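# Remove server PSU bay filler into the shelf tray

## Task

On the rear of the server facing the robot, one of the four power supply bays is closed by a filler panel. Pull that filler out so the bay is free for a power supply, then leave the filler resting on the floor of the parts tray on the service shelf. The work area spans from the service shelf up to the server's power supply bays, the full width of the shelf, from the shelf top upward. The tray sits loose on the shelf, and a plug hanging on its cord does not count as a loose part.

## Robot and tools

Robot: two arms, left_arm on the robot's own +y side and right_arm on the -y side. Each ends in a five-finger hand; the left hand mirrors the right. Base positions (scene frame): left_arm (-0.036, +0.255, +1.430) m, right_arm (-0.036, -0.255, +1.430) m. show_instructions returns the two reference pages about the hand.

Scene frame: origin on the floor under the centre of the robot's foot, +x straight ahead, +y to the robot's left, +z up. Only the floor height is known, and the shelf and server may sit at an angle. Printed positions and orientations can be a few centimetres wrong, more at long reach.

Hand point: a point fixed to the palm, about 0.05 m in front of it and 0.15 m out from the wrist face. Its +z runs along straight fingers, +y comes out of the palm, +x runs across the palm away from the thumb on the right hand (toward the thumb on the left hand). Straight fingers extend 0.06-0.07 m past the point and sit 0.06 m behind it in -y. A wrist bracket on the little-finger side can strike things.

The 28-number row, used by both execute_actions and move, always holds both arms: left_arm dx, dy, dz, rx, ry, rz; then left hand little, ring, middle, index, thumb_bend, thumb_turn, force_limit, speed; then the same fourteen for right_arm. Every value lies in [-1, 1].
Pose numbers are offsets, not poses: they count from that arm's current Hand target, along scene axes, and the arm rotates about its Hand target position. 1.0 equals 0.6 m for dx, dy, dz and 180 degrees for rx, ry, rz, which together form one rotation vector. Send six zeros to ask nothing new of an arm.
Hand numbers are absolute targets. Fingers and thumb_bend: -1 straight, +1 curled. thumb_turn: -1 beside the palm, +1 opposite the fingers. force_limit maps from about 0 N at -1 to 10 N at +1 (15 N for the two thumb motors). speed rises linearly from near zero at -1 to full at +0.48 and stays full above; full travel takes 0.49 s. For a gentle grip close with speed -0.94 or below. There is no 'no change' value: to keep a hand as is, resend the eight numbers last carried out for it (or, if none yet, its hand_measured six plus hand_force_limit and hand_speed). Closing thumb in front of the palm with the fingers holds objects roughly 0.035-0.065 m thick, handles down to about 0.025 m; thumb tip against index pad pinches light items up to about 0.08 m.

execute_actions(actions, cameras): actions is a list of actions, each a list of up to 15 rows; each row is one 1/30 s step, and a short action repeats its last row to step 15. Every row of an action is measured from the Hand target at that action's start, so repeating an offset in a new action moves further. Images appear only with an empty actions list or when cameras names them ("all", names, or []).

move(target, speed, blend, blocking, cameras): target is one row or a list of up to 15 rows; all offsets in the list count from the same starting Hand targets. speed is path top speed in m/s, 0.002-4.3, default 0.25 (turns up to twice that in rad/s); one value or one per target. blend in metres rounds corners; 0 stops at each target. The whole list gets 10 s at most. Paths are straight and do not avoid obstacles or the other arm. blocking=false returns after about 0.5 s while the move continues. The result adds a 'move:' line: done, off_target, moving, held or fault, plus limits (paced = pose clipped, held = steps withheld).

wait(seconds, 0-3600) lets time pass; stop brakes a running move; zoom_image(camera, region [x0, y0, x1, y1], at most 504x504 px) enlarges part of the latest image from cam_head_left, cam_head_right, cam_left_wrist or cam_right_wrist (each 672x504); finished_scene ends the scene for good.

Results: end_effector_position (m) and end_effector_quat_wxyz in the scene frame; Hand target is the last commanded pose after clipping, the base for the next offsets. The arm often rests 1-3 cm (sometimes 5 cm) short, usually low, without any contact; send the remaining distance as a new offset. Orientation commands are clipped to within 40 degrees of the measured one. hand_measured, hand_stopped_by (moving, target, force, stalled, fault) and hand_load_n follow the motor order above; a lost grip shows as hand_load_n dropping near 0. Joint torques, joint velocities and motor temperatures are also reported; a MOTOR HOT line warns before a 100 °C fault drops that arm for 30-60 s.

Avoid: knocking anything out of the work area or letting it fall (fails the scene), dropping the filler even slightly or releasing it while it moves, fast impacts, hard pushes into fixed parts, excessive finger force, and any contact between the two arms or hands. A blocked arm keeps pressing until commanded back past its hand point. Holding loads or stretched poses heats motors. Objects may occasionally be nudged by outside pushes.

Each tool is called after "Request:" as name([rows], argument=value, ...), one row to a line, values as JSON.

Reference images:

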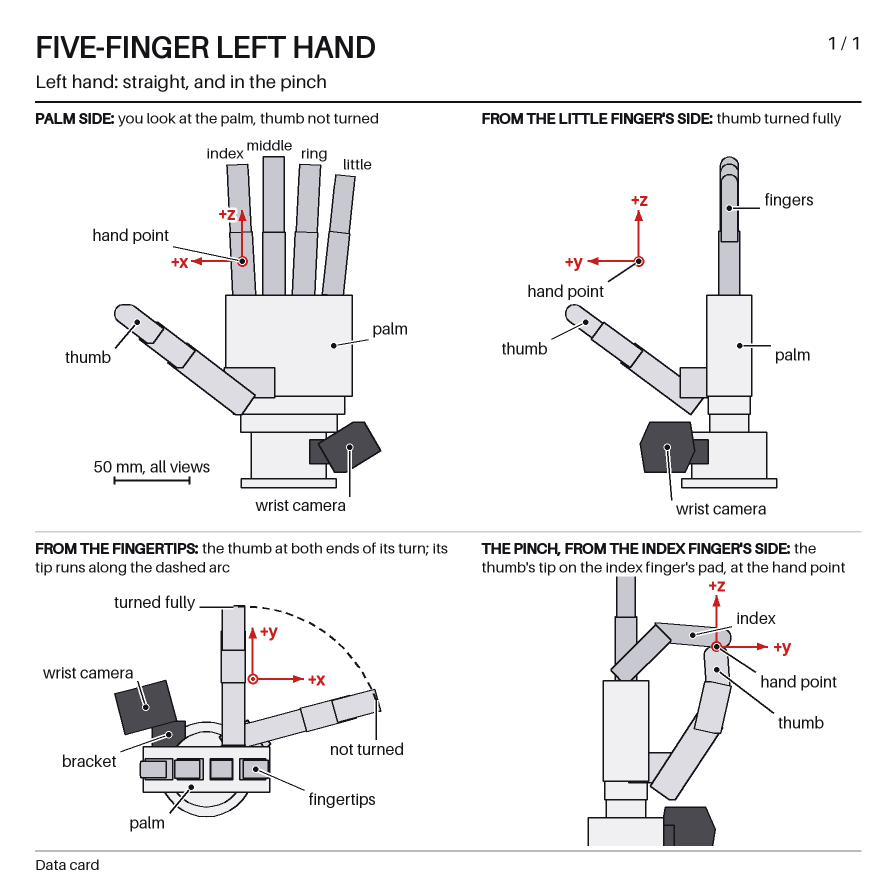

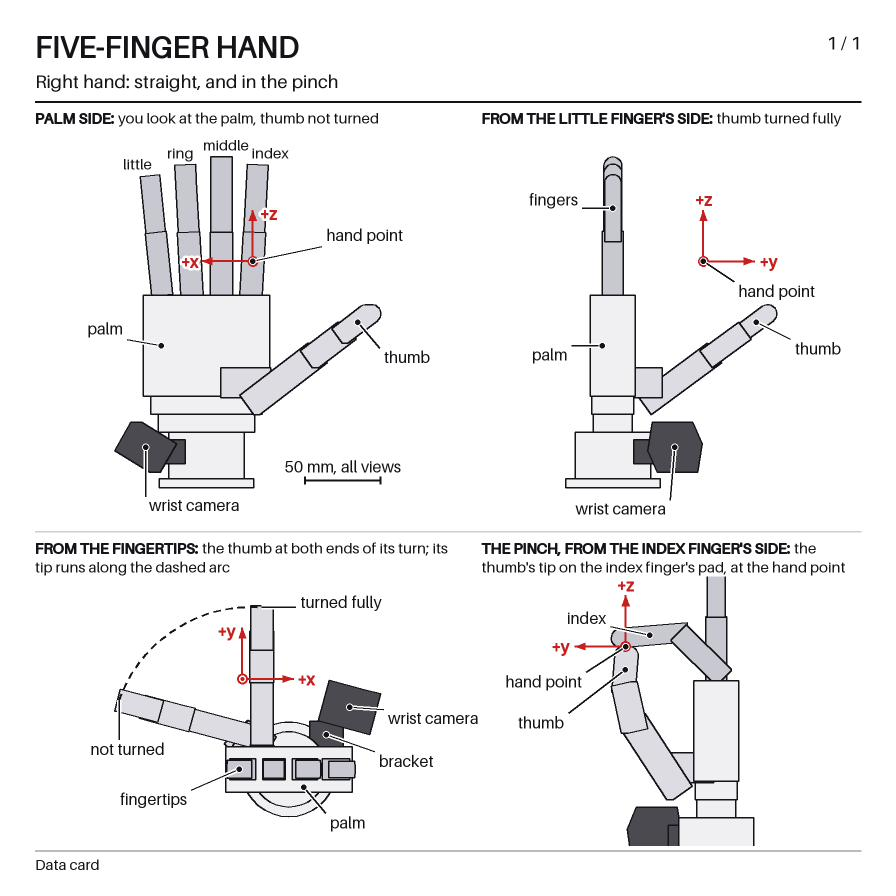

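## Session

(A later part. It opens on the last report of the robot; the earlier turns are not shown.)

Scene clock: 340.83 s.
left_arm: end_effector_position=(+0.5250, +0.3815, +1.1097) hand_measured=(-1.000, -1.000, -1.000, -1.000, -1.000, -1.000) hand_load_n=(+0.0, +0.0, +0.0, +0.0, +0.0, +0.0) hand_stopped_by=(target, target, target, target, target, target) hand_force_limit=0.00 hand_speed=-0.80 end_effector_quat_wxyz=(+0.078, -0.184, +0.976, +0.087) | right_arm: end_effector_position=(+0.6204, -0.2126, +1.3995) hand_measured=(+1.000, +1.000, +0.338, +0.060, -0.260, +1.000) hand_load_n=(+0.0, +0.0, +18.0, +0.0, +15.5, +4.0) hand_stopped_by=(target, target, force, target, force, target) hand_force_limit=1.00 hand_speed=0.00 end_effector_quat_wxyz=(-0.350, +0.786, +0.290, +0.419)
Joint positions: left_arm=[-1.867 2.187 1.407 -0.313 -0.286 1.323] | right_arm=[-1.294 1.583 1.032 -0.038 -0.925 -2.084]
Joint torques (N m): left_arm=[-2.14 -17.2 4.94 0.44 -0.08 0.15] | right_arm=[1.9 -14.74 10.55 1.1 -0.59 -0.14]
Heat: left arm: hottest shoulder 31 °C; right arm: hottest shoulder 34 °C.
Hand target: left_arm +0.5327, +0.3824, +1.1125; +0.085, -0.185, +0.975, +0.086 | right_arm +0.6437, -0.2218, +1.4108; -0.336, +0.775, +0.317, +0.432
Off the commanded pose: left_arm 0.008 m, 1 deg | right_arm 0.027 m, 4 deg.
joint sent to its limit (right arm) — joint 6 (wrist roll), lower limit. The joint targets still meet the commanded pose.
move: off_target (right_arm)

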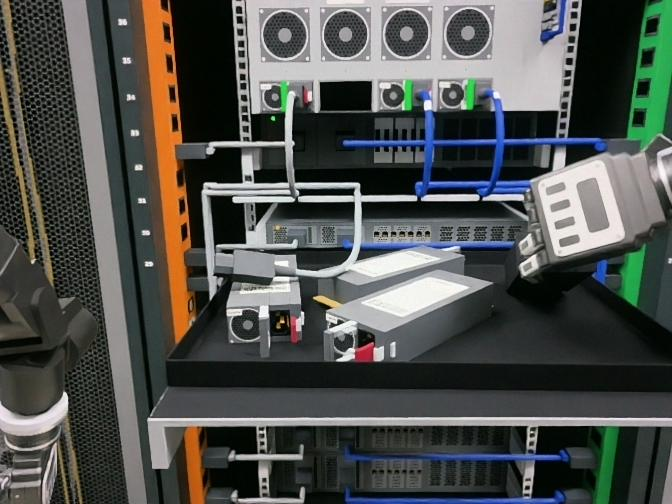

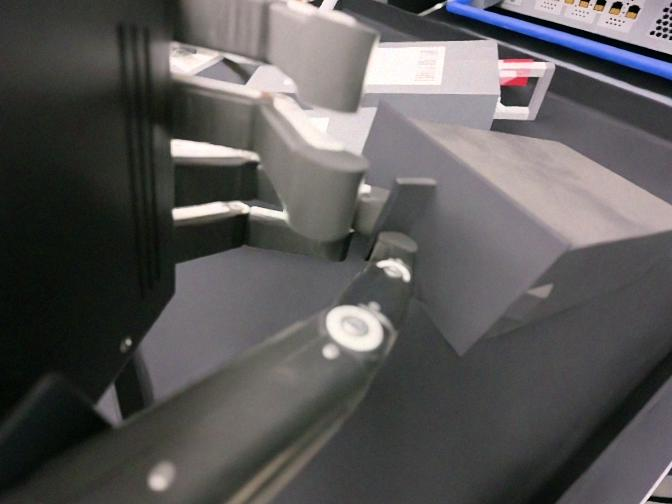

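Request:
move(target=[0,0,0,0,0,0,-1,-1,-1,-1,-1,-1,0,-0.8,0.0,0.0,-0.03,0,0,0,1,1,0.66,0.06,0.28,1,1.0,0], speed=0.03, cameras=["cam_head_right","cam_right_wrist"])

Scene clock: 342.00 s.
left_arm: end_effector_position=(+0.5250, +0.3815, +1.1097) hand_measured=(-1.000, -1.000, -1.000, -1.000, -1.000, -1.000) hand_load_n=(+0.0, +0.0, +0.0, +0.0, +0.0, +0.0) hand_stopped_by=(target, target, target, target, target, target) hand_force_limit=0.00 hand_speed=-0.80 end_effector_quat_wxyz=(+0.078, -0.184, +0.976, +0.087) | right_arm: end_effector_position=(+0.6224, -0.2128, +1.3832) hand_measured=(+1.000, +1.000, +0.338, +0.060, -0.260, +1.000) hand_load_n=(+0.0, +0.0, +18.0, +0.0, +15.5, +4.0) hand_stopped_by=(target, target, force, target, force, target) hand_force_limit=1.00 hand_speed=0.00 end_effector_quat_wxyz=(-0.349, +0.786, +0.290, +0.421)
Joint positions: left_arm=[-1.867 2.187 1.407 -0.313 -0.286 1.323] | right_arm=[-1.297 1.622 1.032 0.004 -0.927 -2.084]
Joint torques (N m): left_arm=[-2.08 -17.08 4.97 0.46 -0.08 0.15] | right_arm=[1.9 -15.21 10 1.06 -0.61 -0.13]
Heat: left arm: hottest shoulder 31 °C; right arm: hottest shoulder 34 °C.
Hand target: left_arm +0.5327, +0.3824, +1.1125; +0.085, -0.185, +0.975, +0.086 | right_arm +0.6437, -0.2217, +1.3929; -0.336, +0.775, +0.317, +0.432
Off the commanded pose: left_arm 0.008 m, 1 deg | right_arm 0.025 m, 4 deg.
joint sent to its limit (right arm) — joint 6 (wrist roll), lower limit. The joint targets still meet the commanded pose.
move: off_target (right_arm)

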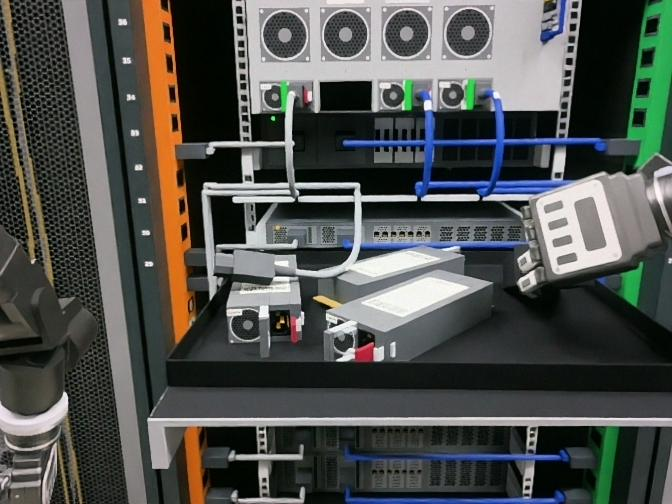

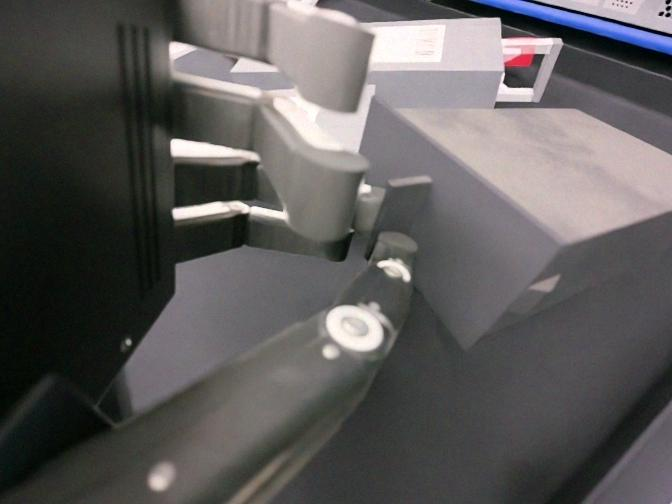

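Request:
move(target=[0,0,0,0,0,0,-1,-1,-1,-1,-1,-1,0,-0.8,0.0,0.0,-0.025,0,0,0,1,1,0.66,0.06,0.28,1,1.0,0], speed=0.03, cameras=["cam_head_right","cam_right_wrist"])

Request:
zoom_image(camera="cam_head_right", region=[420, 180, 672, 384])

Scene clock: 343.10 s.
left_arm: end_effector_position=(+0.5250, +0.3815, +1.1097) hand_measured=(-1.000, -1.000, -1.000, -1.000, -1.000, -1.000) hand_load_n=(+0.0, +0.0, +0.0, +0.0, +0.0, +0.0) hand_stopped_by=(target, target, target, target, target, target) hand_force_limit=0.00 hand_speed=-0.80 end_effector_quat_wxyz=(+0.078, -0.184, +0.976, +0.087) | right_arm: end_effector_position=(+0.6233, -0.2130, +1.3693) hand_measured=(+1.000, +1.000, +0.338, +0.060, -0.260, +1.000) hand_load_n=(+0.0, +0.0, +18.0, +0.0, +15.5, +4.5) hand_stopped_by=(target, target, force, target, force, target) hand_force_limit=1.00 hand_speed=0.00 end_effector_quat_wxyz=(-0.349, +0.785, +0.289, +0.422)
Joint positions: left_arm=[-1.867 2.187 1.407 -0.313 -0.286 1.323] | right_arm=[-1.3 1.654 1.032 0.039 -0.929 -2.084]
Joint torques (N m): left_arm=[-2.08 -17.2 4.96 0.46 -0.09 0.15] | right_arm=[1.9 -15.56 9.65 1.17 -0.63 -0.16]
Heat: left arm: hottest shoulder 31 °C; right arm: hottest shoulder 34 °C.
Hand target: left_arm +0.5327, +0.3824, +1.1125; +0.085, -0.185, +0.975, +0.086 | right_arm +0.6437, -0.2219, +1.3778; -0.336, +0.775, +0.316, +0.432
Off the commanded pose: left_arm 0.008 m, 1 deg | right_arm 0.024 m, 4 deg.
joint sent to its limit (right arm) — joint 6 (wrist roll), lower limit. The joint targets still meet the commanded pose.
move: off_target (right_arm)

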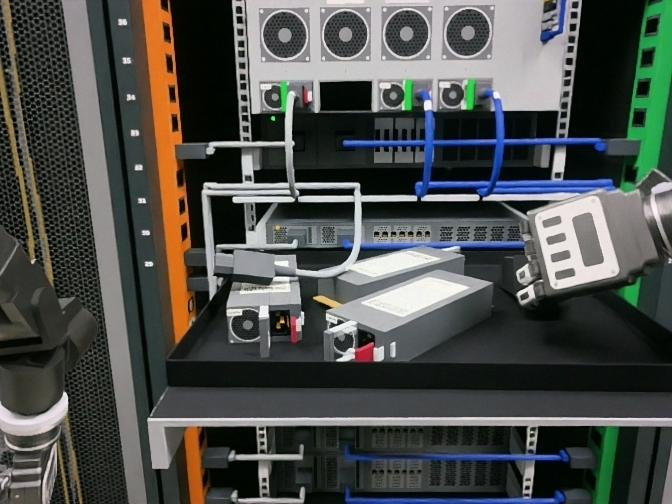

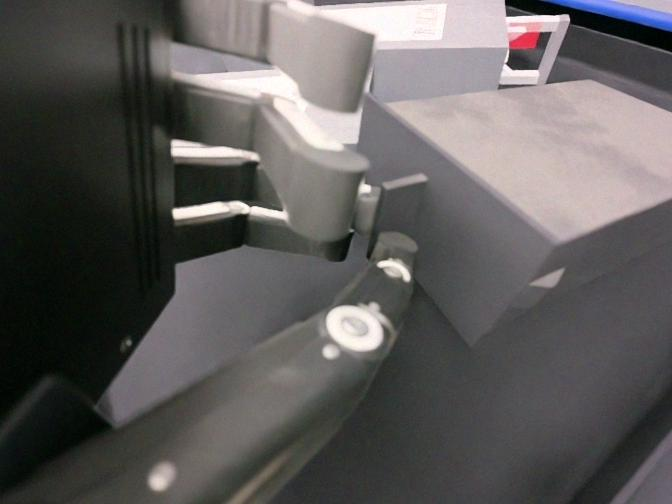

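Scaled by 2.000 from the camera's image (finer frame: 960x720).

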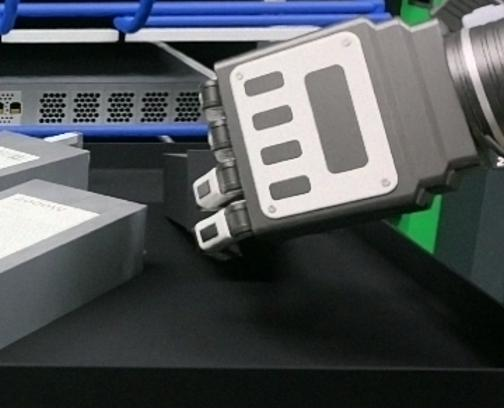

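Request:
move(target=[0,0,0,0,0,0,-1,-1,-1,-1,-1,-1,0,-0.8,0.0,0.0,-0.02,0,0,0,1,1,0.66,0.06,0.28,1,1.0,0], speed=0.025, cameras=["cam_head_right","cam_right_wrist"])

Request:
zoom_image(camera="cam_head_right", region=[420, 180, 672, 384])

Scene clock: 344.57 s.
left_arm: end_effector_position=(+0.5250, +0.3815, +1.1097) hand_measured=(-1.000, -1.000, -1.000, -1.000, -1.000, -1.000) hand_load_n=(+0.0, +0.0, +0.5, +0.0, +0.0, +0.0) hand_stopped_by=(target, target, target, target, target, target) hand_force_limit=0.00 hand_speed=-0.80 end_effector_quat_wxyz=(+0.078, -0.184, +0.976, +0.087) | right_arm: end_effector_position=(+0.6236, -0.2130, +1.3582) hand_measured=(+1.000, +1.000, +0.338, +0.060, -0.260, +1.000) hand_load_n=(+0.0, +0.0, +17.5, +0.0, +15.5, +4.5) hand_stopped_by=(target, target, force, target, force, target) hand_force_limit=1.00 hand_speed=0.00 end_effector_quat_wxyz=(-0.349, +0.785, +0.289, +0.423)
Joint positions: left_arm=[-1.867 2.187 1.407 -0.313 -0.286 1.323] | right_arm=[-1.301 1.68 1.032 0.066 -0.931 -2.084]
Joint torques (N m): left_arm=[-2.02 -17.08 4.98 0.46 -0.08 0.15] | right_arm=[1.96 -15.33 9.33 1.01 -0.64 -0.13]
Heat: left arm: hottest shoulder 31 °C; right arm: hottest shoulder 34 °C.
Hand target: left_arm +0.5327, +0.3824, +1.1125; +0.085, -0.185, +0.975, +0.086 | right_arm +0.6438, -0.2218, +1.3660; -0.336, +0.775, +0.317, +0.432
Off the commanded pose: left_arm 0.008 m, 1 deg | right_arm 0.023 m, 4 deg.
joint sent to its limit (right arm) — joint 6 (wrist roll), lower limit. The joint targets still meet the commanded pose.
move: off_target (right_arm)

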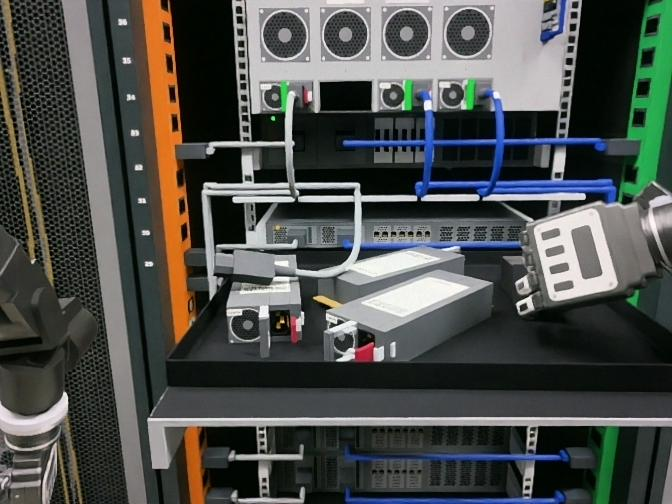

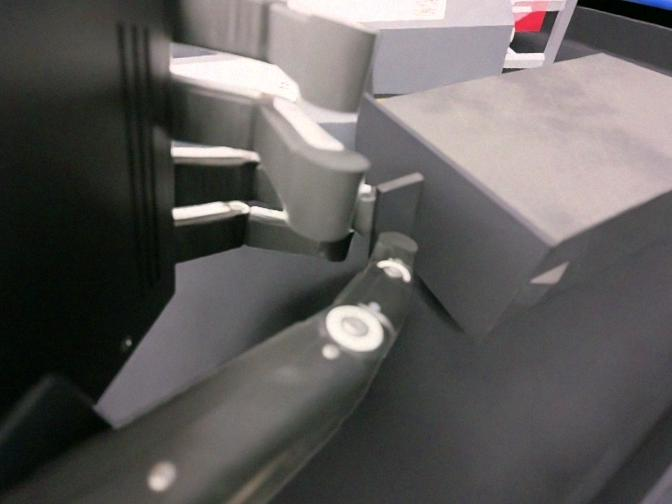

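Scaled by 2.000 from the camera's image (finer frame: 960x720).

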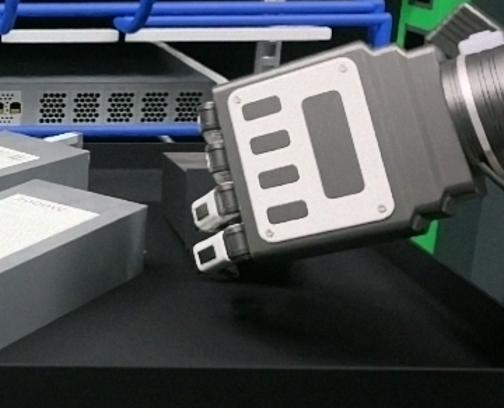

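Request:
move(target=[0,0,0,0,0,0,-1,-1,-1,-1,-1,-1,0,-0.8,0.0,0.0,-0.013,0,0,0,1,1,0.66,0.06,0.28,1,1.0,0], speed=0.02, cameras=["cam_head_right","cam_right_wrist"])

Request:
zoom_image(camera="cam_head_right", region=[420, 180, 672, 384])

Request:
zoom_image(camera="cam_right_wrist", region=[300, 100, 672, 440])

Scene clock: 346.10 s.
left_arm: end_effector_position=(+0.5250, +0.3815, +1.1097) hand_measured=(-1.000, -1.000, -1.000, -1.000, -1.000, -1.000) hand_load_n=(+0.0, +0.0, +0.0, +0.0, +0.0, +0.0) hand_stopped_by=(target, target, target, target, target, target) hand_force_limit=0.00 hand_speed=-0.80 end_effector_quat_wxyz=(+0.078, -0.184, +0.976, +0.087) | right_arm: end_effector_position=(+0.6236, -0.2129, +1.3508) hand_measured=(+1.000, +1.000, +0.338, +0.060, -0.260, +1.000) hand_load_n=(+0.0, +0.0, +18.0, +0.0, +15.5, +4.5) hand_stopped_by=(target, target, force, target, force, target) hand_force_limit=1.00 hand_speed=0.00 end_effector_quat_wxyz=(-0.349, +0.785, +0.289, +0.423)
Joint positions: left_arm=[-1.867 2.187 1.407 -0.313 -0.286 1.323] | right_arm=[-1.303 1.697 1.032 0.083 -0.932 -2.084]
Joint torques (N m): left_arm=[-2.02 -17.14 4.97 0.46 -0.09 0.15] | right_arm=[1.55 -15.27 9.26 1.05 -0.63 -0.14]
Heat: left arm: hottest shoulder 31 °C; right arm: hottest shoulder 34 °C.
Hand target: left_arm +0.5327, +0.3824, +1.1125; +0.085, -0.185, +0.975, +0.086 | right_arm +0.6438, -0.2217, +1.3582; -0.336, +0.775, +0.317, +0.432
Off the commanded pose: left_arm 0.008 m, 1 deg | right_arm 0.023 m, 4 deg.
joint sent to its limit (right arm) — joint 6 (wrist roll), lower limit. The joint targets still meet the commanded pose.
move: off_target (right_arm)

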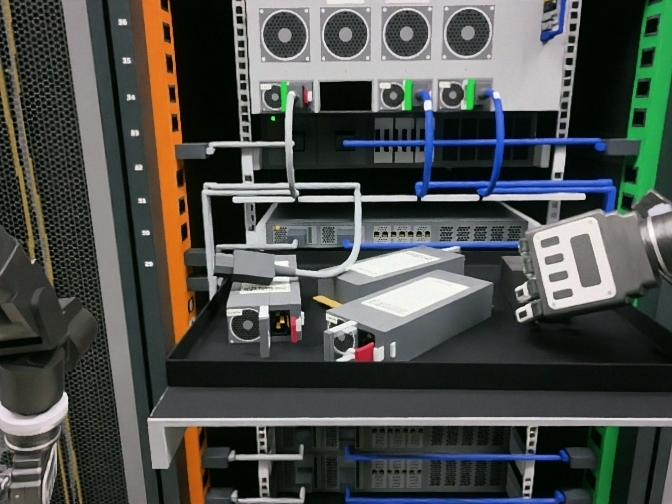

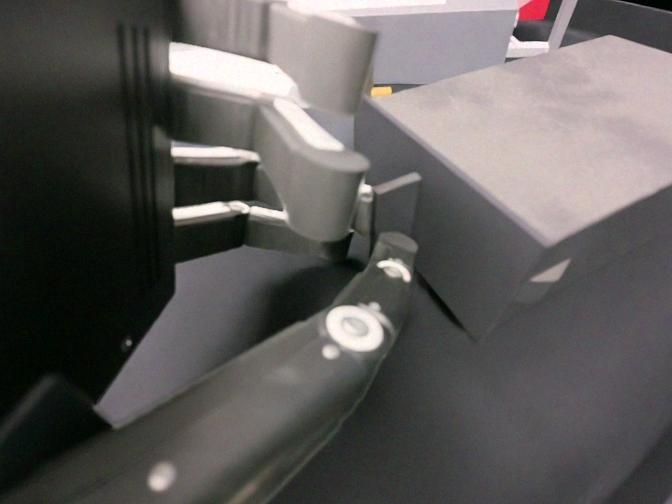

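Scaled by 2.000 from the camera's image (finer frame: 960x720).

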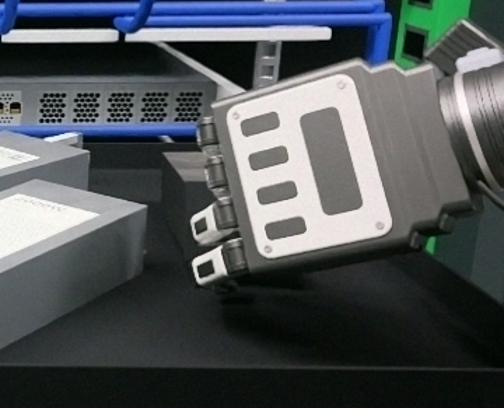

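Scaled by 1.355 from the camera's image (finer frame: 960x720).

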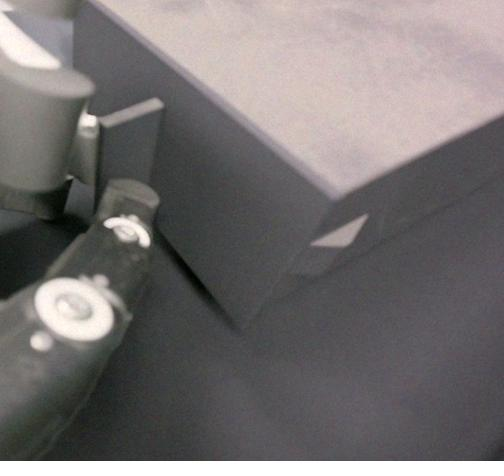

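Request:
move(target=[0,0,0,0,0,0,-1,-1,-1,-1,-1,-1,0,-0.8,0.0,0.0,-0.01,0,0,0,1,1,0.66,0.06,0.28,1,1.0,0], speed=0.02, cameras=["cam_right_wrist"])

Request:
zoom_image(camera="cam_right_wrist", region=[300, 100, 672, 440])

Scene clock: 347.60 s.
left_arm: end_effector_position=(+0.5250, +0.3815, +1.1097) hand_measured=(-1.000, -1.000, -1.000, -1.000, -1.000, -1.000) hand_load_n=(+0.0, +0.0, +0.0, +0.0, +0.0, +0.0) hand_stopped_by=(target, target, target, target, target, target) hand_force_limit=0.00 hand_speed=-0.80 end_effector_quat_wxyz=(+0.078, -0.184, +0.976, +0.087) | right_arm: end_effector_position=(+0.6238, -0.2125, +1.3469) hand_measured=(+1.000, +1.000, +0.338, +0.060, -0.260, +1.000) hand_load_n=(+0.0, +0.0, +17.5, +0.0, +15.5, +4.5) hand_stopped_by=(target, target, force, target, force, target) hand_force_limit=1.00 hand_speed=0.00 end_effector_quat_wxyz=(-0.349, +0.784, +0.289, +0.424)
Joint positions: left_arm=[-1.867 2.187 1.407 -0.313 -0.286 1.323] | right_arm=[-1.303 1.708 1.032 0.097 -0.935 -2.084]
Joint torques (N m): left_arm=[-2.02 -17.2 4.98 0.43 -0.08 0.16] | right_arm=[1.96 -14.97 9.22 1.06 -0.52 -0.16]
Heat: left arm: hottest shoulder 31 °C; right arm: hottest shoulder 34 °C.
Hand target: left_arm +0.5327, +0.3824, +1.1125; +0.085, -0.185, +0.975, +0.086 | right_arm +0.6438, -0.2218, +1.3521; -0.336, +0.775, +0.317, +0.432
Off the commanded pose: left_arm 0.008 m, 1 deg | right_arm 0.023 m, 4 deg.
joint sent to its limit (right arm) — joint 6 (wrist roll), lower limit. The joint targets still meet the commanded pose.
move: off_target (right_arm)

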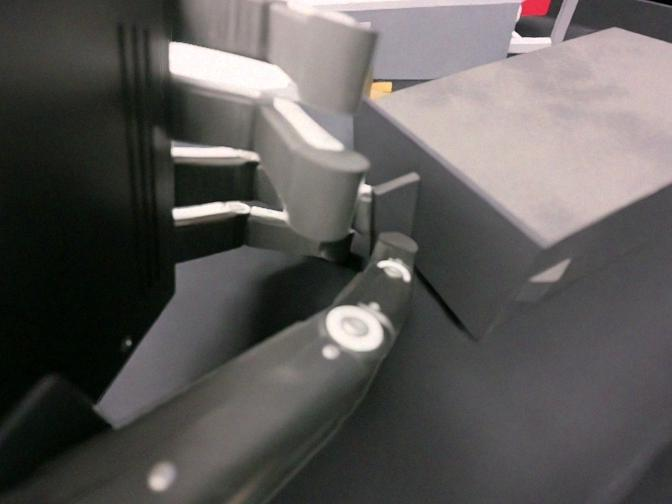

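Scaled by 1.355 from the camera's image (finer frame: 960x720).

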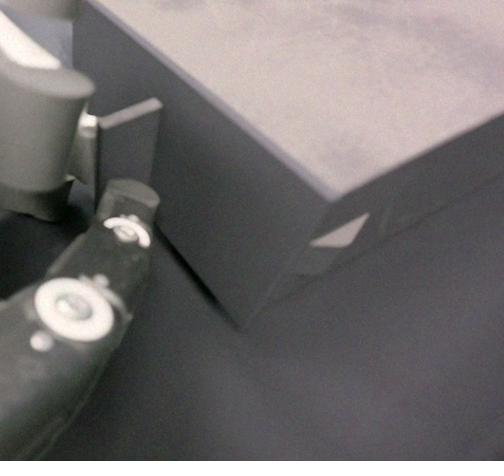

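Request:
move(target=[0,0,0,0,0,0,-1,-1,-1,-1,-1,-1,0,-0.8,0.0,0.0,-0.008,0,0,0,1,1,0.66,0.06,0.28,1,1.0,0], speed=0.02, cameras=["cam_right_wrist","cam_head_right"])

Request:
zoom_image(camera="cam_right_wrist", region=[300, 100, 672, 440])

Request:
zoom_image(camera="cam_head_right", region=[470, 220, 622, 344])

Scene clock: 349.20 s.
left_arm: end_effector_position=(+0.5250, +0.3815, +1.1097) hand_measured=(-1.000, -1.000, -1.000, -1.000, -1.000, -1.000) hand_load_n=(+0.0, +0.0, +0.0, +0.0, +0.0, +0.0) hand_stopped_by=(target, target, target, target, target, target) hand_force_limit=0.00 hand_speed=-0.80 end_effector_quat_wxyz=(+0.078, -0.184, +0.976, +0.087) | right_arm: end_effector_position=(+0.6249, -0.2119, +1.3460) hand_measured=(+1.000, +1.000, +0.338, +0.060, -0.260, +1.000) hand_load_n=(+0.0, +0.0, +18.0, -0.5, +15.5, +4.5) hand_stopped_by=(target, target, force, target, force, target) hand_force_limit=1.00 hand_speed=0.00 end_effector_quat_wxyz=(-0.349, +0.782, +0.291, +0.427)
Joint positions: left_arm=[-1.867 2.187 1.407 -0.313 -0.286 1.323] | right_arm=[-1.303 1.713 1.032 0.109 -0.939 -2.084]
Joint torques (N m): left_arm=[-2.14 -17.2 4.97 0.44 -0.08 0.15] | right_arm=[1.96 -14.56 9.28 1.11 -0.42 -0.14]
Heat: left arm: hottest shoulder 31 °C; right arm: hottest shoulder 34 °C.
Hand target: left_arm +0.5327, +0.3824, +1.1125; +0.085, -0.185, +0.975, +0.086 | right_arm +0.6438, -0.2219, +1.3473; -0.336, +0.775, +0.317, +0.432
Off the commanded pose: left_arm 0.008 m, 1 deg | right_arm 0.021 m, 3 deg.
joint sent to its limit (right arm) — joint 6 (wrist roll), lower limit. The joint targets still meet the commanded pose.
move: off_target (right_arm)
Images, in order (width x height): cam_head_right 672x504, cam_right_wrist 672x504.

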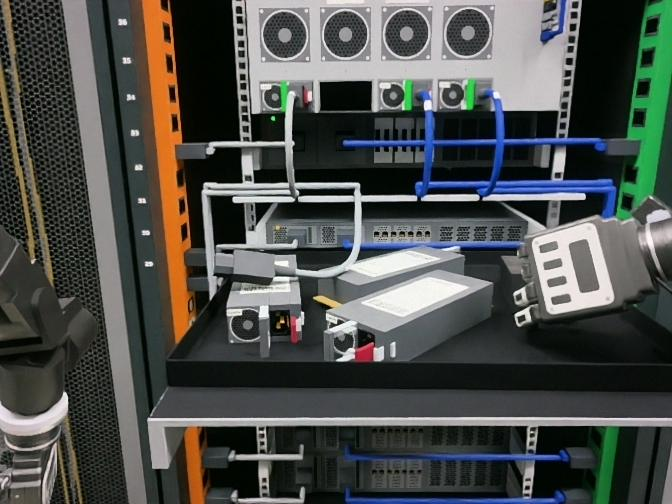

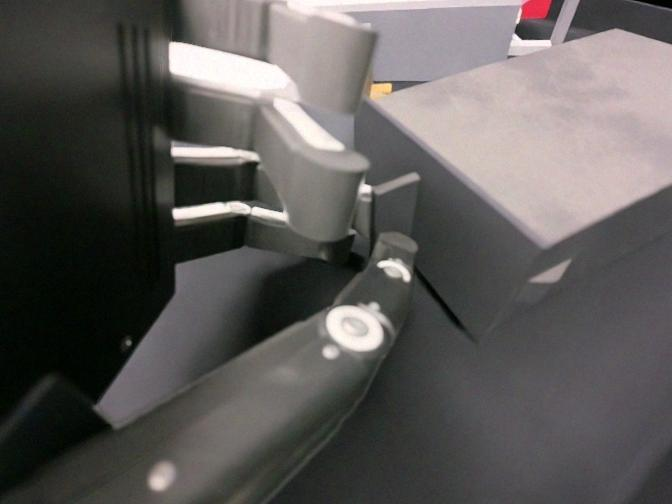

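Scaled by 1.355 from the camera's image (finer frame: 960x720).

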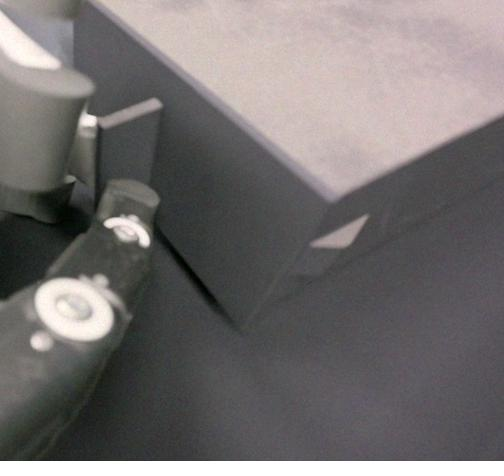

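Scaled by 3.316 from the camera's image (finer frame: 960x720).

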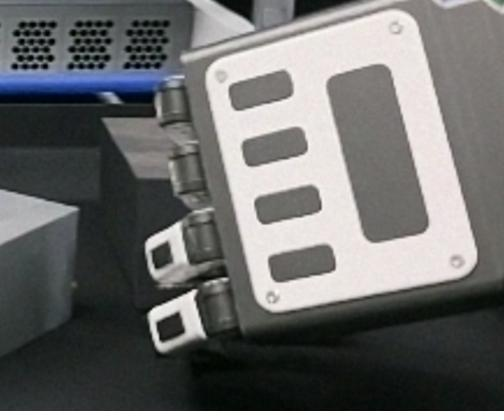

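Request:
move(target=[0,0,0,0,0,0,-1,-1,-1,-1,-1,-1,0,-0.8,0,0,0,0,0,0,1,1,0.31,0.06,0.28,1,1.0,-0.95], cameras=["cam_right_wrist"])

Request:
zoom_image(camera="cam_right_wrist", region=[300, 100, 672, 440])

Scene clock: 349.93 s.
left_arm: end_effector_position=(+0.5250, +0.3815, +1.1097) hand_measured=(-1.000, -1.000, -1.000, -1.000, -1.000, -1.000) hand_load_n=(+0.0, +0.0, +0.0, +0.0, +0.0, +0.0) hand_stopped_by=(target, target, target, target, target, target) hand_force_limit=0.00 hand_speed=-0.80 end_effector_quat_wxyz=(+0.078, -0.184, +0.976, +0.087) | right_arm: end_effector_position=(+0.6248, -0.2118, +1.3458) hand_measured=(+1.000, +1.000, +0.308, +0.060, -0.260, +1.000) hand_load_n=(+0.0, -0.5, +11.5, -0.5, +14.0, +4.0) hand_stopped_by=(target, target, force, target, force, target) hand_force_limit=1.00 hand_speed=-0.95 end_effector_quat_wxyz=(-0.349, +0.782, +0.291, +0.427)
Joint positions: left_arm=[-1.867 2.187 1.407 -0.313 -0.286 1.323] | right_arm=[-1.303 1.714 1.032 0.109 -0.939 -2.085]
Joint torques (N m): left_arm=[-2.02 -17.14 4.96 0.47 -0.08 0.15] | right_arm=[1.67 -14.68 9.22 0.92 -0.4 -0.12]
Heat: left arm: hottest shoulder 31 °C; right arm: hottest shoulder 34 °C.
Hand target: left_arm +0.5327, +0.3824, +1.1125; +0.085, -0.185, +0.975, +0.086 | right_arm +0.6437, -0.2218, +1.3472; -0.336, +0.775, +0.317, +0.432
Off the commanded pose: left_arm 0.008 m, 1 deg | right_arm 0.022 m, 3 deg.
joint sent to its limit (right arm) — joint 6 (wrist roll), lower limit. The joint targets still meet the commanded pose.
move: done

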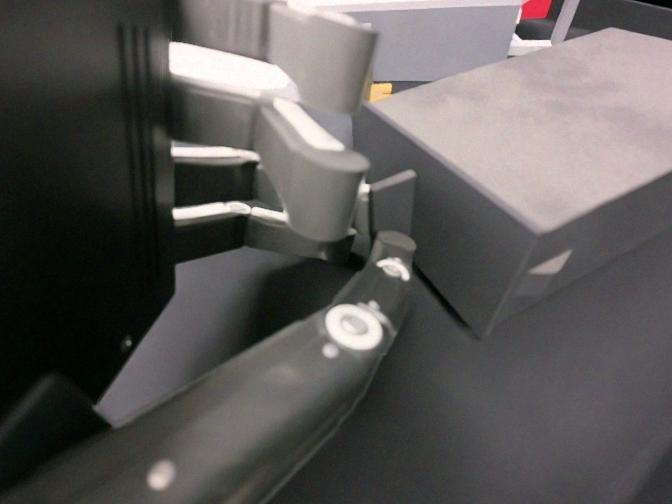

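Scaled by 1.355 from the camera's image (finer frame: 960x720).

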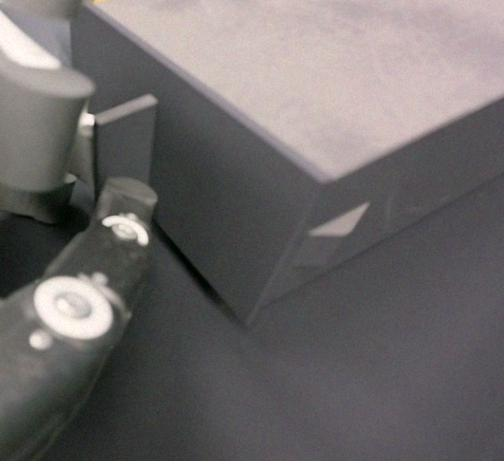

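Request:
move(target=[0,0,0,0,0,0,-1,-1,-1,-1,-1,-1,0,-0.8,0,0,0,0,0,0,1,1,0.27,0.06,0.28,1,1.0,-0.96], cameras=["cam_right_wrist"])

Request:
zoom_image(camera="cam_right_wrist", region=[300, 100, 672, 440])

Scene clock: 350.83 s.
left_arm: end_effector_position=(+0.5250, +0.3815, +1.1097) hand_measured=(-1.000, -1.000, -1.000, -1.000, -1.000, -1.000) hand_load_n=(+0.0, +0.0, +0.0, +0.0, +0.0, +0.0) hand_stopped_by=(target, target, target, target, target, target) hand_force_limit=0.00 hand_speed=-0.80 end_effector_quat_wxyz=(+0.078, -0.184, +0.976, +0.087) | right_arm: end_effector_position=(+0.6248, -0.2118, +1.3458) hand_measured=(+1.000, +1.000, +0.268, +0.060, -0.260, +1.000) hand_load_n=(+0.0, +0.0, +7.0, -0.5, +8.0, +2.5) hand_stopped_by=(target, target, target, target, force, target) hand_force_limit=1.00 hand_speed=-0.96 end_effector_quat_wxyz=(-0.349, +0.782, +0.291, +0.427)
Joint positions: left_arm=[-1.867 2.187 1.407 -0.313 -0.286 1.323] | right_arm=[-1.303 1.714 1.032 0.109 -0.939 -2.085]
Joint torques (N m): left_arm=[-2.02 -17.2 4.94 0.47 -0.09 0.15] | right_arm=[1.79 -14.45 9.2 0.99 -0.41 -0.16]
Heat: left arm: hottest shoulder 31 °C; right arm: hottest shoulder 34 °C.
Hand target: left_arm +0.5327, +0.3824, +1.1125; +0.085, -0.185, +0.975, +0.086 | right_arm +0.6437, -0.2218, +1.3472; -0.336, +0.775, +0.317, +0.432
Off the commanded pose: left_arm 0.008 m, 1 deg | right_arm 0.021 m, 3 deg.
joint sent to its limit (right arm) — joint 6 (wrist roll), lower limit. The joint targets still meet the commanded pose.
move: done

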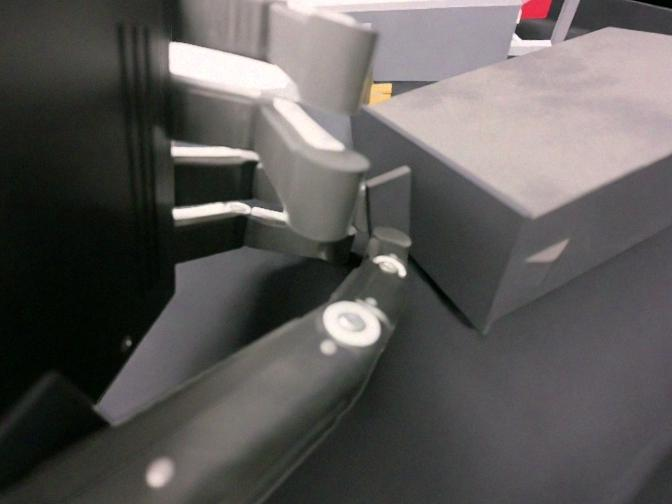

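Scaled by 1.355 from the camera's image (finer frame: 960x720).

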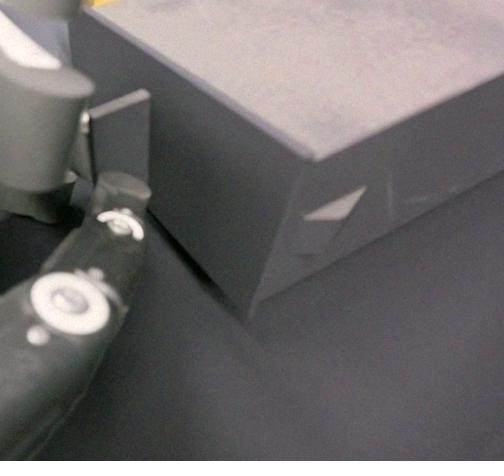

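Request:
move(target=[0,0,0,0,0,0,-1,-1,-1,-1,-1,-1,0,-0.8,0,0,0,0,0,0,1,1,0.25,0.06,-0.28,1,1.0,-0.96], cameras=["cam_right_wrist"])

Request:
zoom_image(camera="cam_right_wrist", region=[300, 100, 672, 440])

Scene clock: 351.63 s.
left_arm: end_effector_position=(+0.5250, +0.3815, +1.1097) hand_measured=(-1.000, -1.000, -1.000, -1.000, -1.000, -1.000) hand_load_n=(+0.0, +0.0, -0.5, +0.5, -0.5, +0.0) hand_stopped_by=(target, target, target, target, target, target) hand_force_limit=0.00 hand_speed=-0.80 end_effector_quat_wxyz=(+0.078, -0.184, +0.976, +0.087) | right_arm: end_effector_position=(+0.6248, -0.2118, +1.3458) hand_measured=(+1.000, +1.000, +0.250, +0.060, -0.280, +1.000) hand_load_n=(+0.0, +0.5, +3.5, -0.5, +3.0, +1.5) hand_stopped_by=(target, target, target, target, moving, target) hand_force_limit=1.00 hand_speed=-0.96 end_effector_quat_wxyz=(-0.349, +0.782, +0.291, +0.427)
Joint positions: left_arm=[-1.867 2.187 1.407 -0.313 -0.286 1.323] | right_arm=[-1.303 1.714 1.032 0.109 -0.939 -2.085]
Joint torques (N m): left_arm=[-2.02 -17.08 4.97 0.47 -0.08 0.16] | right_arm=[1.79 -14.86 9.21 1.03 -0.4 -0.13]
Heat: left arm: hottest shoulder 31 °C; right arm: hottest shoulder 34 °C.
Hand target: left_arm +0.5327, +0.3824, +1.1125; +0.085, -0.185, +0.975, +0.086 | right_arm +0.6437, -0.2218, +1.3472; -0.336, +0.775, +0.317, +0.432
Off the commanded pose: left_arm 0.008 m, 1 deg | right_arm 0.021 m, 3 deg.
joint sent to its limit (right arm) — joint 6 (wrist roll), lower limit. The joint targets still meet the commanded pose.
move: done

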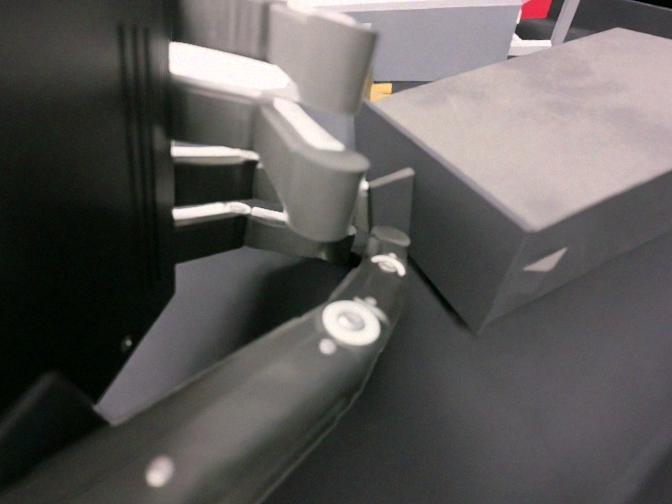

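Scaled by 1.355 from the camera's image (finer frame: 960x720).

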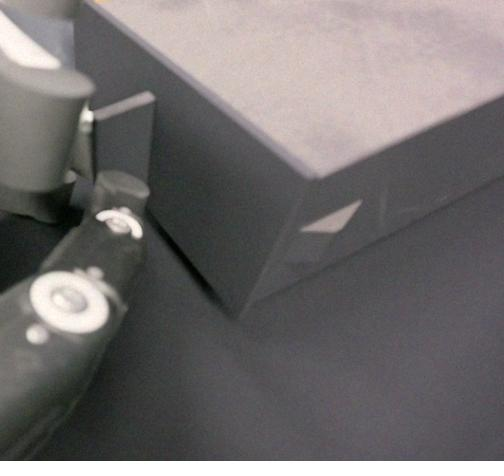

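Request:
move(target=[0,0,0,0,0,0,-1,-1,-1,-1,-1,-1,0,-0.8,0,0,0,0,0,0,1,1,0.21,0.06,-0.33,1,1.0,-0.96], cameras=["cam_right_wrist"])

Request:
zoom_image(camera="cam_right_wrist", region=[300, 100, 672, 440])

Scene clock: 352.83 s.
left_arm: end_effector_position=(+0.5250, +0.3815, +1.1097) hand_measured=(-1.000, -1.000, -1.000, -1.000, -1.000, -1.000) hand_load_n=(+0.0, +0.0, +0.0, +0.0, +0.0, +0.0) hand_stopped_by=(target, target, target, target, target, target) hand_force_limit=0.00 hand_speed=-0.80 end_effector_quat_wxyz=(+0.078, -0.184, +0.976, +0.087) | right_arm: end_effector_position=(+0.6248, -0.2118, +1.3458) hand_measured=(+1.000, +1.000, +0.210, +0.060, -0.330, +1.000) hand_load_n=(+0.0, +0.0, +0.0, -1.0, +0.0, +0.0) hand_stopped_by=(target, target, target, target, moving, target) hand_force_limit=1.00 hand_speed=-0.96 end_effector_quat_wxyz=(-0.349, +0.782, +0.291, +0.427)
Joint positions: left_arm=[-1.867 2.187 1.407 -0.313 -0.286 1.323] | right_arm=[-1.303 1.714 1.032 0.109 -0.939 -2.085]
Joint torques (N m): left_arm=[-2.02 -17.14 4.97 0.47 -0.09 0.15] | right_arm=[1.73 -14.39 9.25 1.03 -0.4 -0.13]
Heat: left arm: hottest shoulder 31 °C; right arm: hottest shoulder 34 °C.
Hand target: left_arm +0.5327, +0.3824, +1.1125; +0.085, -0.185, +0.975, +0.086 | right_arm +0.6437, -0.2219, +1.3472; -0.336, +0.775, +0.317, +0.432
Off the commanded pose: left_arm 0.008 m, 1 deg | right_arm 0.021 m, 3 deg.
joint sent to its limit (right arm) — joint 6 (wrist roll), lower limit. The joint targets still meet the commanded pose.
move: done

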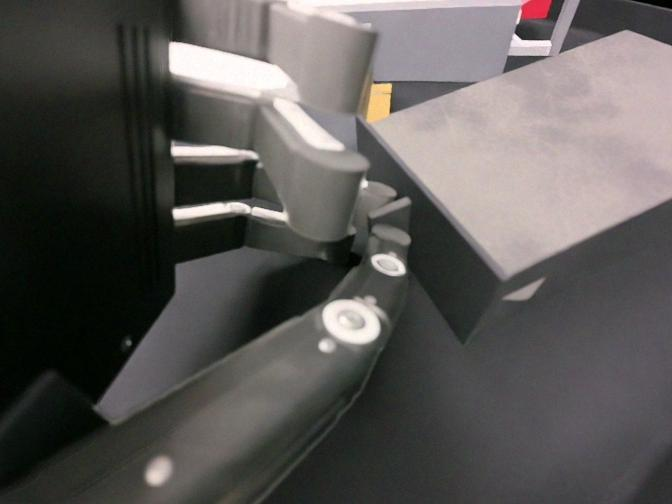

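Scaled by 1.355 from the camera's image (finer frame: 960x720).

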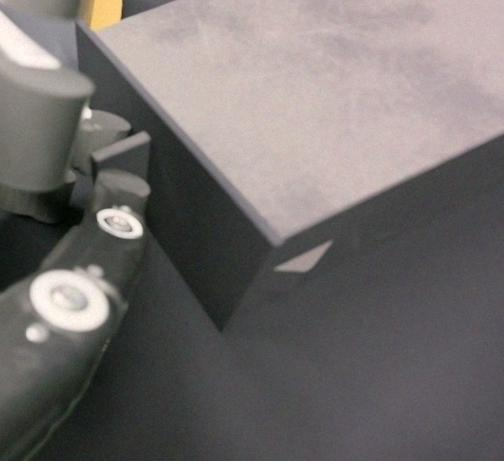

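Request:
move(target=[0,0,0,0,0,0,-1,-1,-1,-1,-1,-1,0,-0.8,0,0,0.005,0,0,0,1,1,-0.2,0.06,-0.8,1,1.0,-0.6], cameras=["cam_right_wrist","cam_head_right"])

Scene clock: 354.07 s.
left_arm: end_effector_position=(+0.5250, +0.3815, +1.1097) hand_measured=(-1.000, -1.000, -1.000, -1.000, -1.000, -1.000) hand_load_n=(+0.0, +0.0, +0.0, +0.0, +0.0, +0.0) hand_stopped_by=(target, target, target, target, target, target) hand_force_limit=0.00 hand_speed=-0.80 end_effector_quat_wxyz=(+0.078, -0.184, +0.976, +0.087) | right_arm: end_effector_position=(+0.6248, -0.2118, +1.3458) hand_measured=(+1.000, +1.000, -0.200, +0.060, -0.800, +1.000) hand_load_n=(+0.0, -0.5, +0.0, -0.5, -0.5, +0.0) hand_stopped_by=(target, target, target, target, target, target) hand_force_limit=1.00 hand_speed=-0.60 end_effector_quat_wxyz=(-0.349, +0.782, +0.291, +0.427)
Joint positions: left_arm=[-1.867 2.187 1.407 -0.313 -0.286 1.323] | right_arm=[-1.303 1.714 1.032 0.109 -0.939 -2.085]
Joint torques (N m): left_arm=[-2.02 -17.08 4.97 0.46 -0.08 0.15] | right_arm=[1.85 -14.86 9.2 0.84 -0.39 -0.12]
Heat: left arm: hottest shoulder 31 °C; right arm: hottest shoulder 33 °C.
Hand target: left_arm +0.5327, +0.3824, +1.1125; +0.085, -0.185, +0.975, +0.086 | right_arm +0.6437, -0.2219, +1.3502; -0.336, +0.775, +0.317, +0.432
Off the commanded pose: left_arm 0.008 m, 1 deg | right_arm 0.022 m, 3 deg.
joint sent to its limit (right arm) — joint 6 (wrist roll), lower limit. The joint targets still meet the commanded pose.
move: off_target (right_arm)
Images, in order (width x height): cam_head_right 672x504, cam_right_wrist 672x504.

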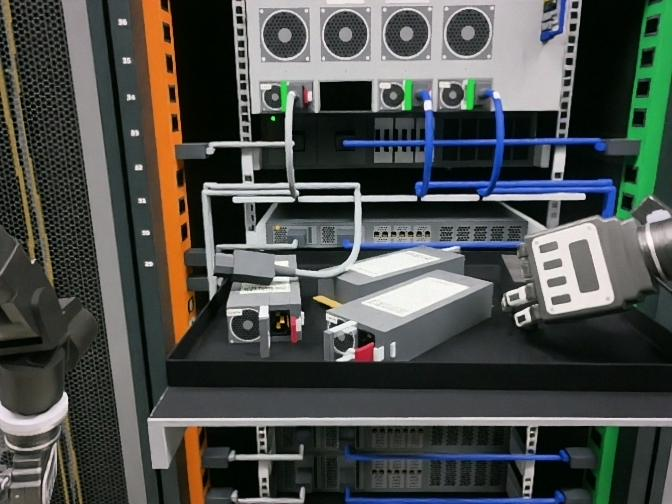

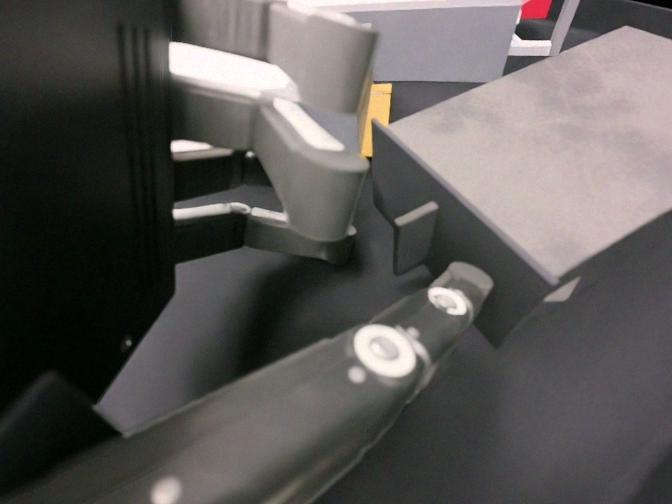

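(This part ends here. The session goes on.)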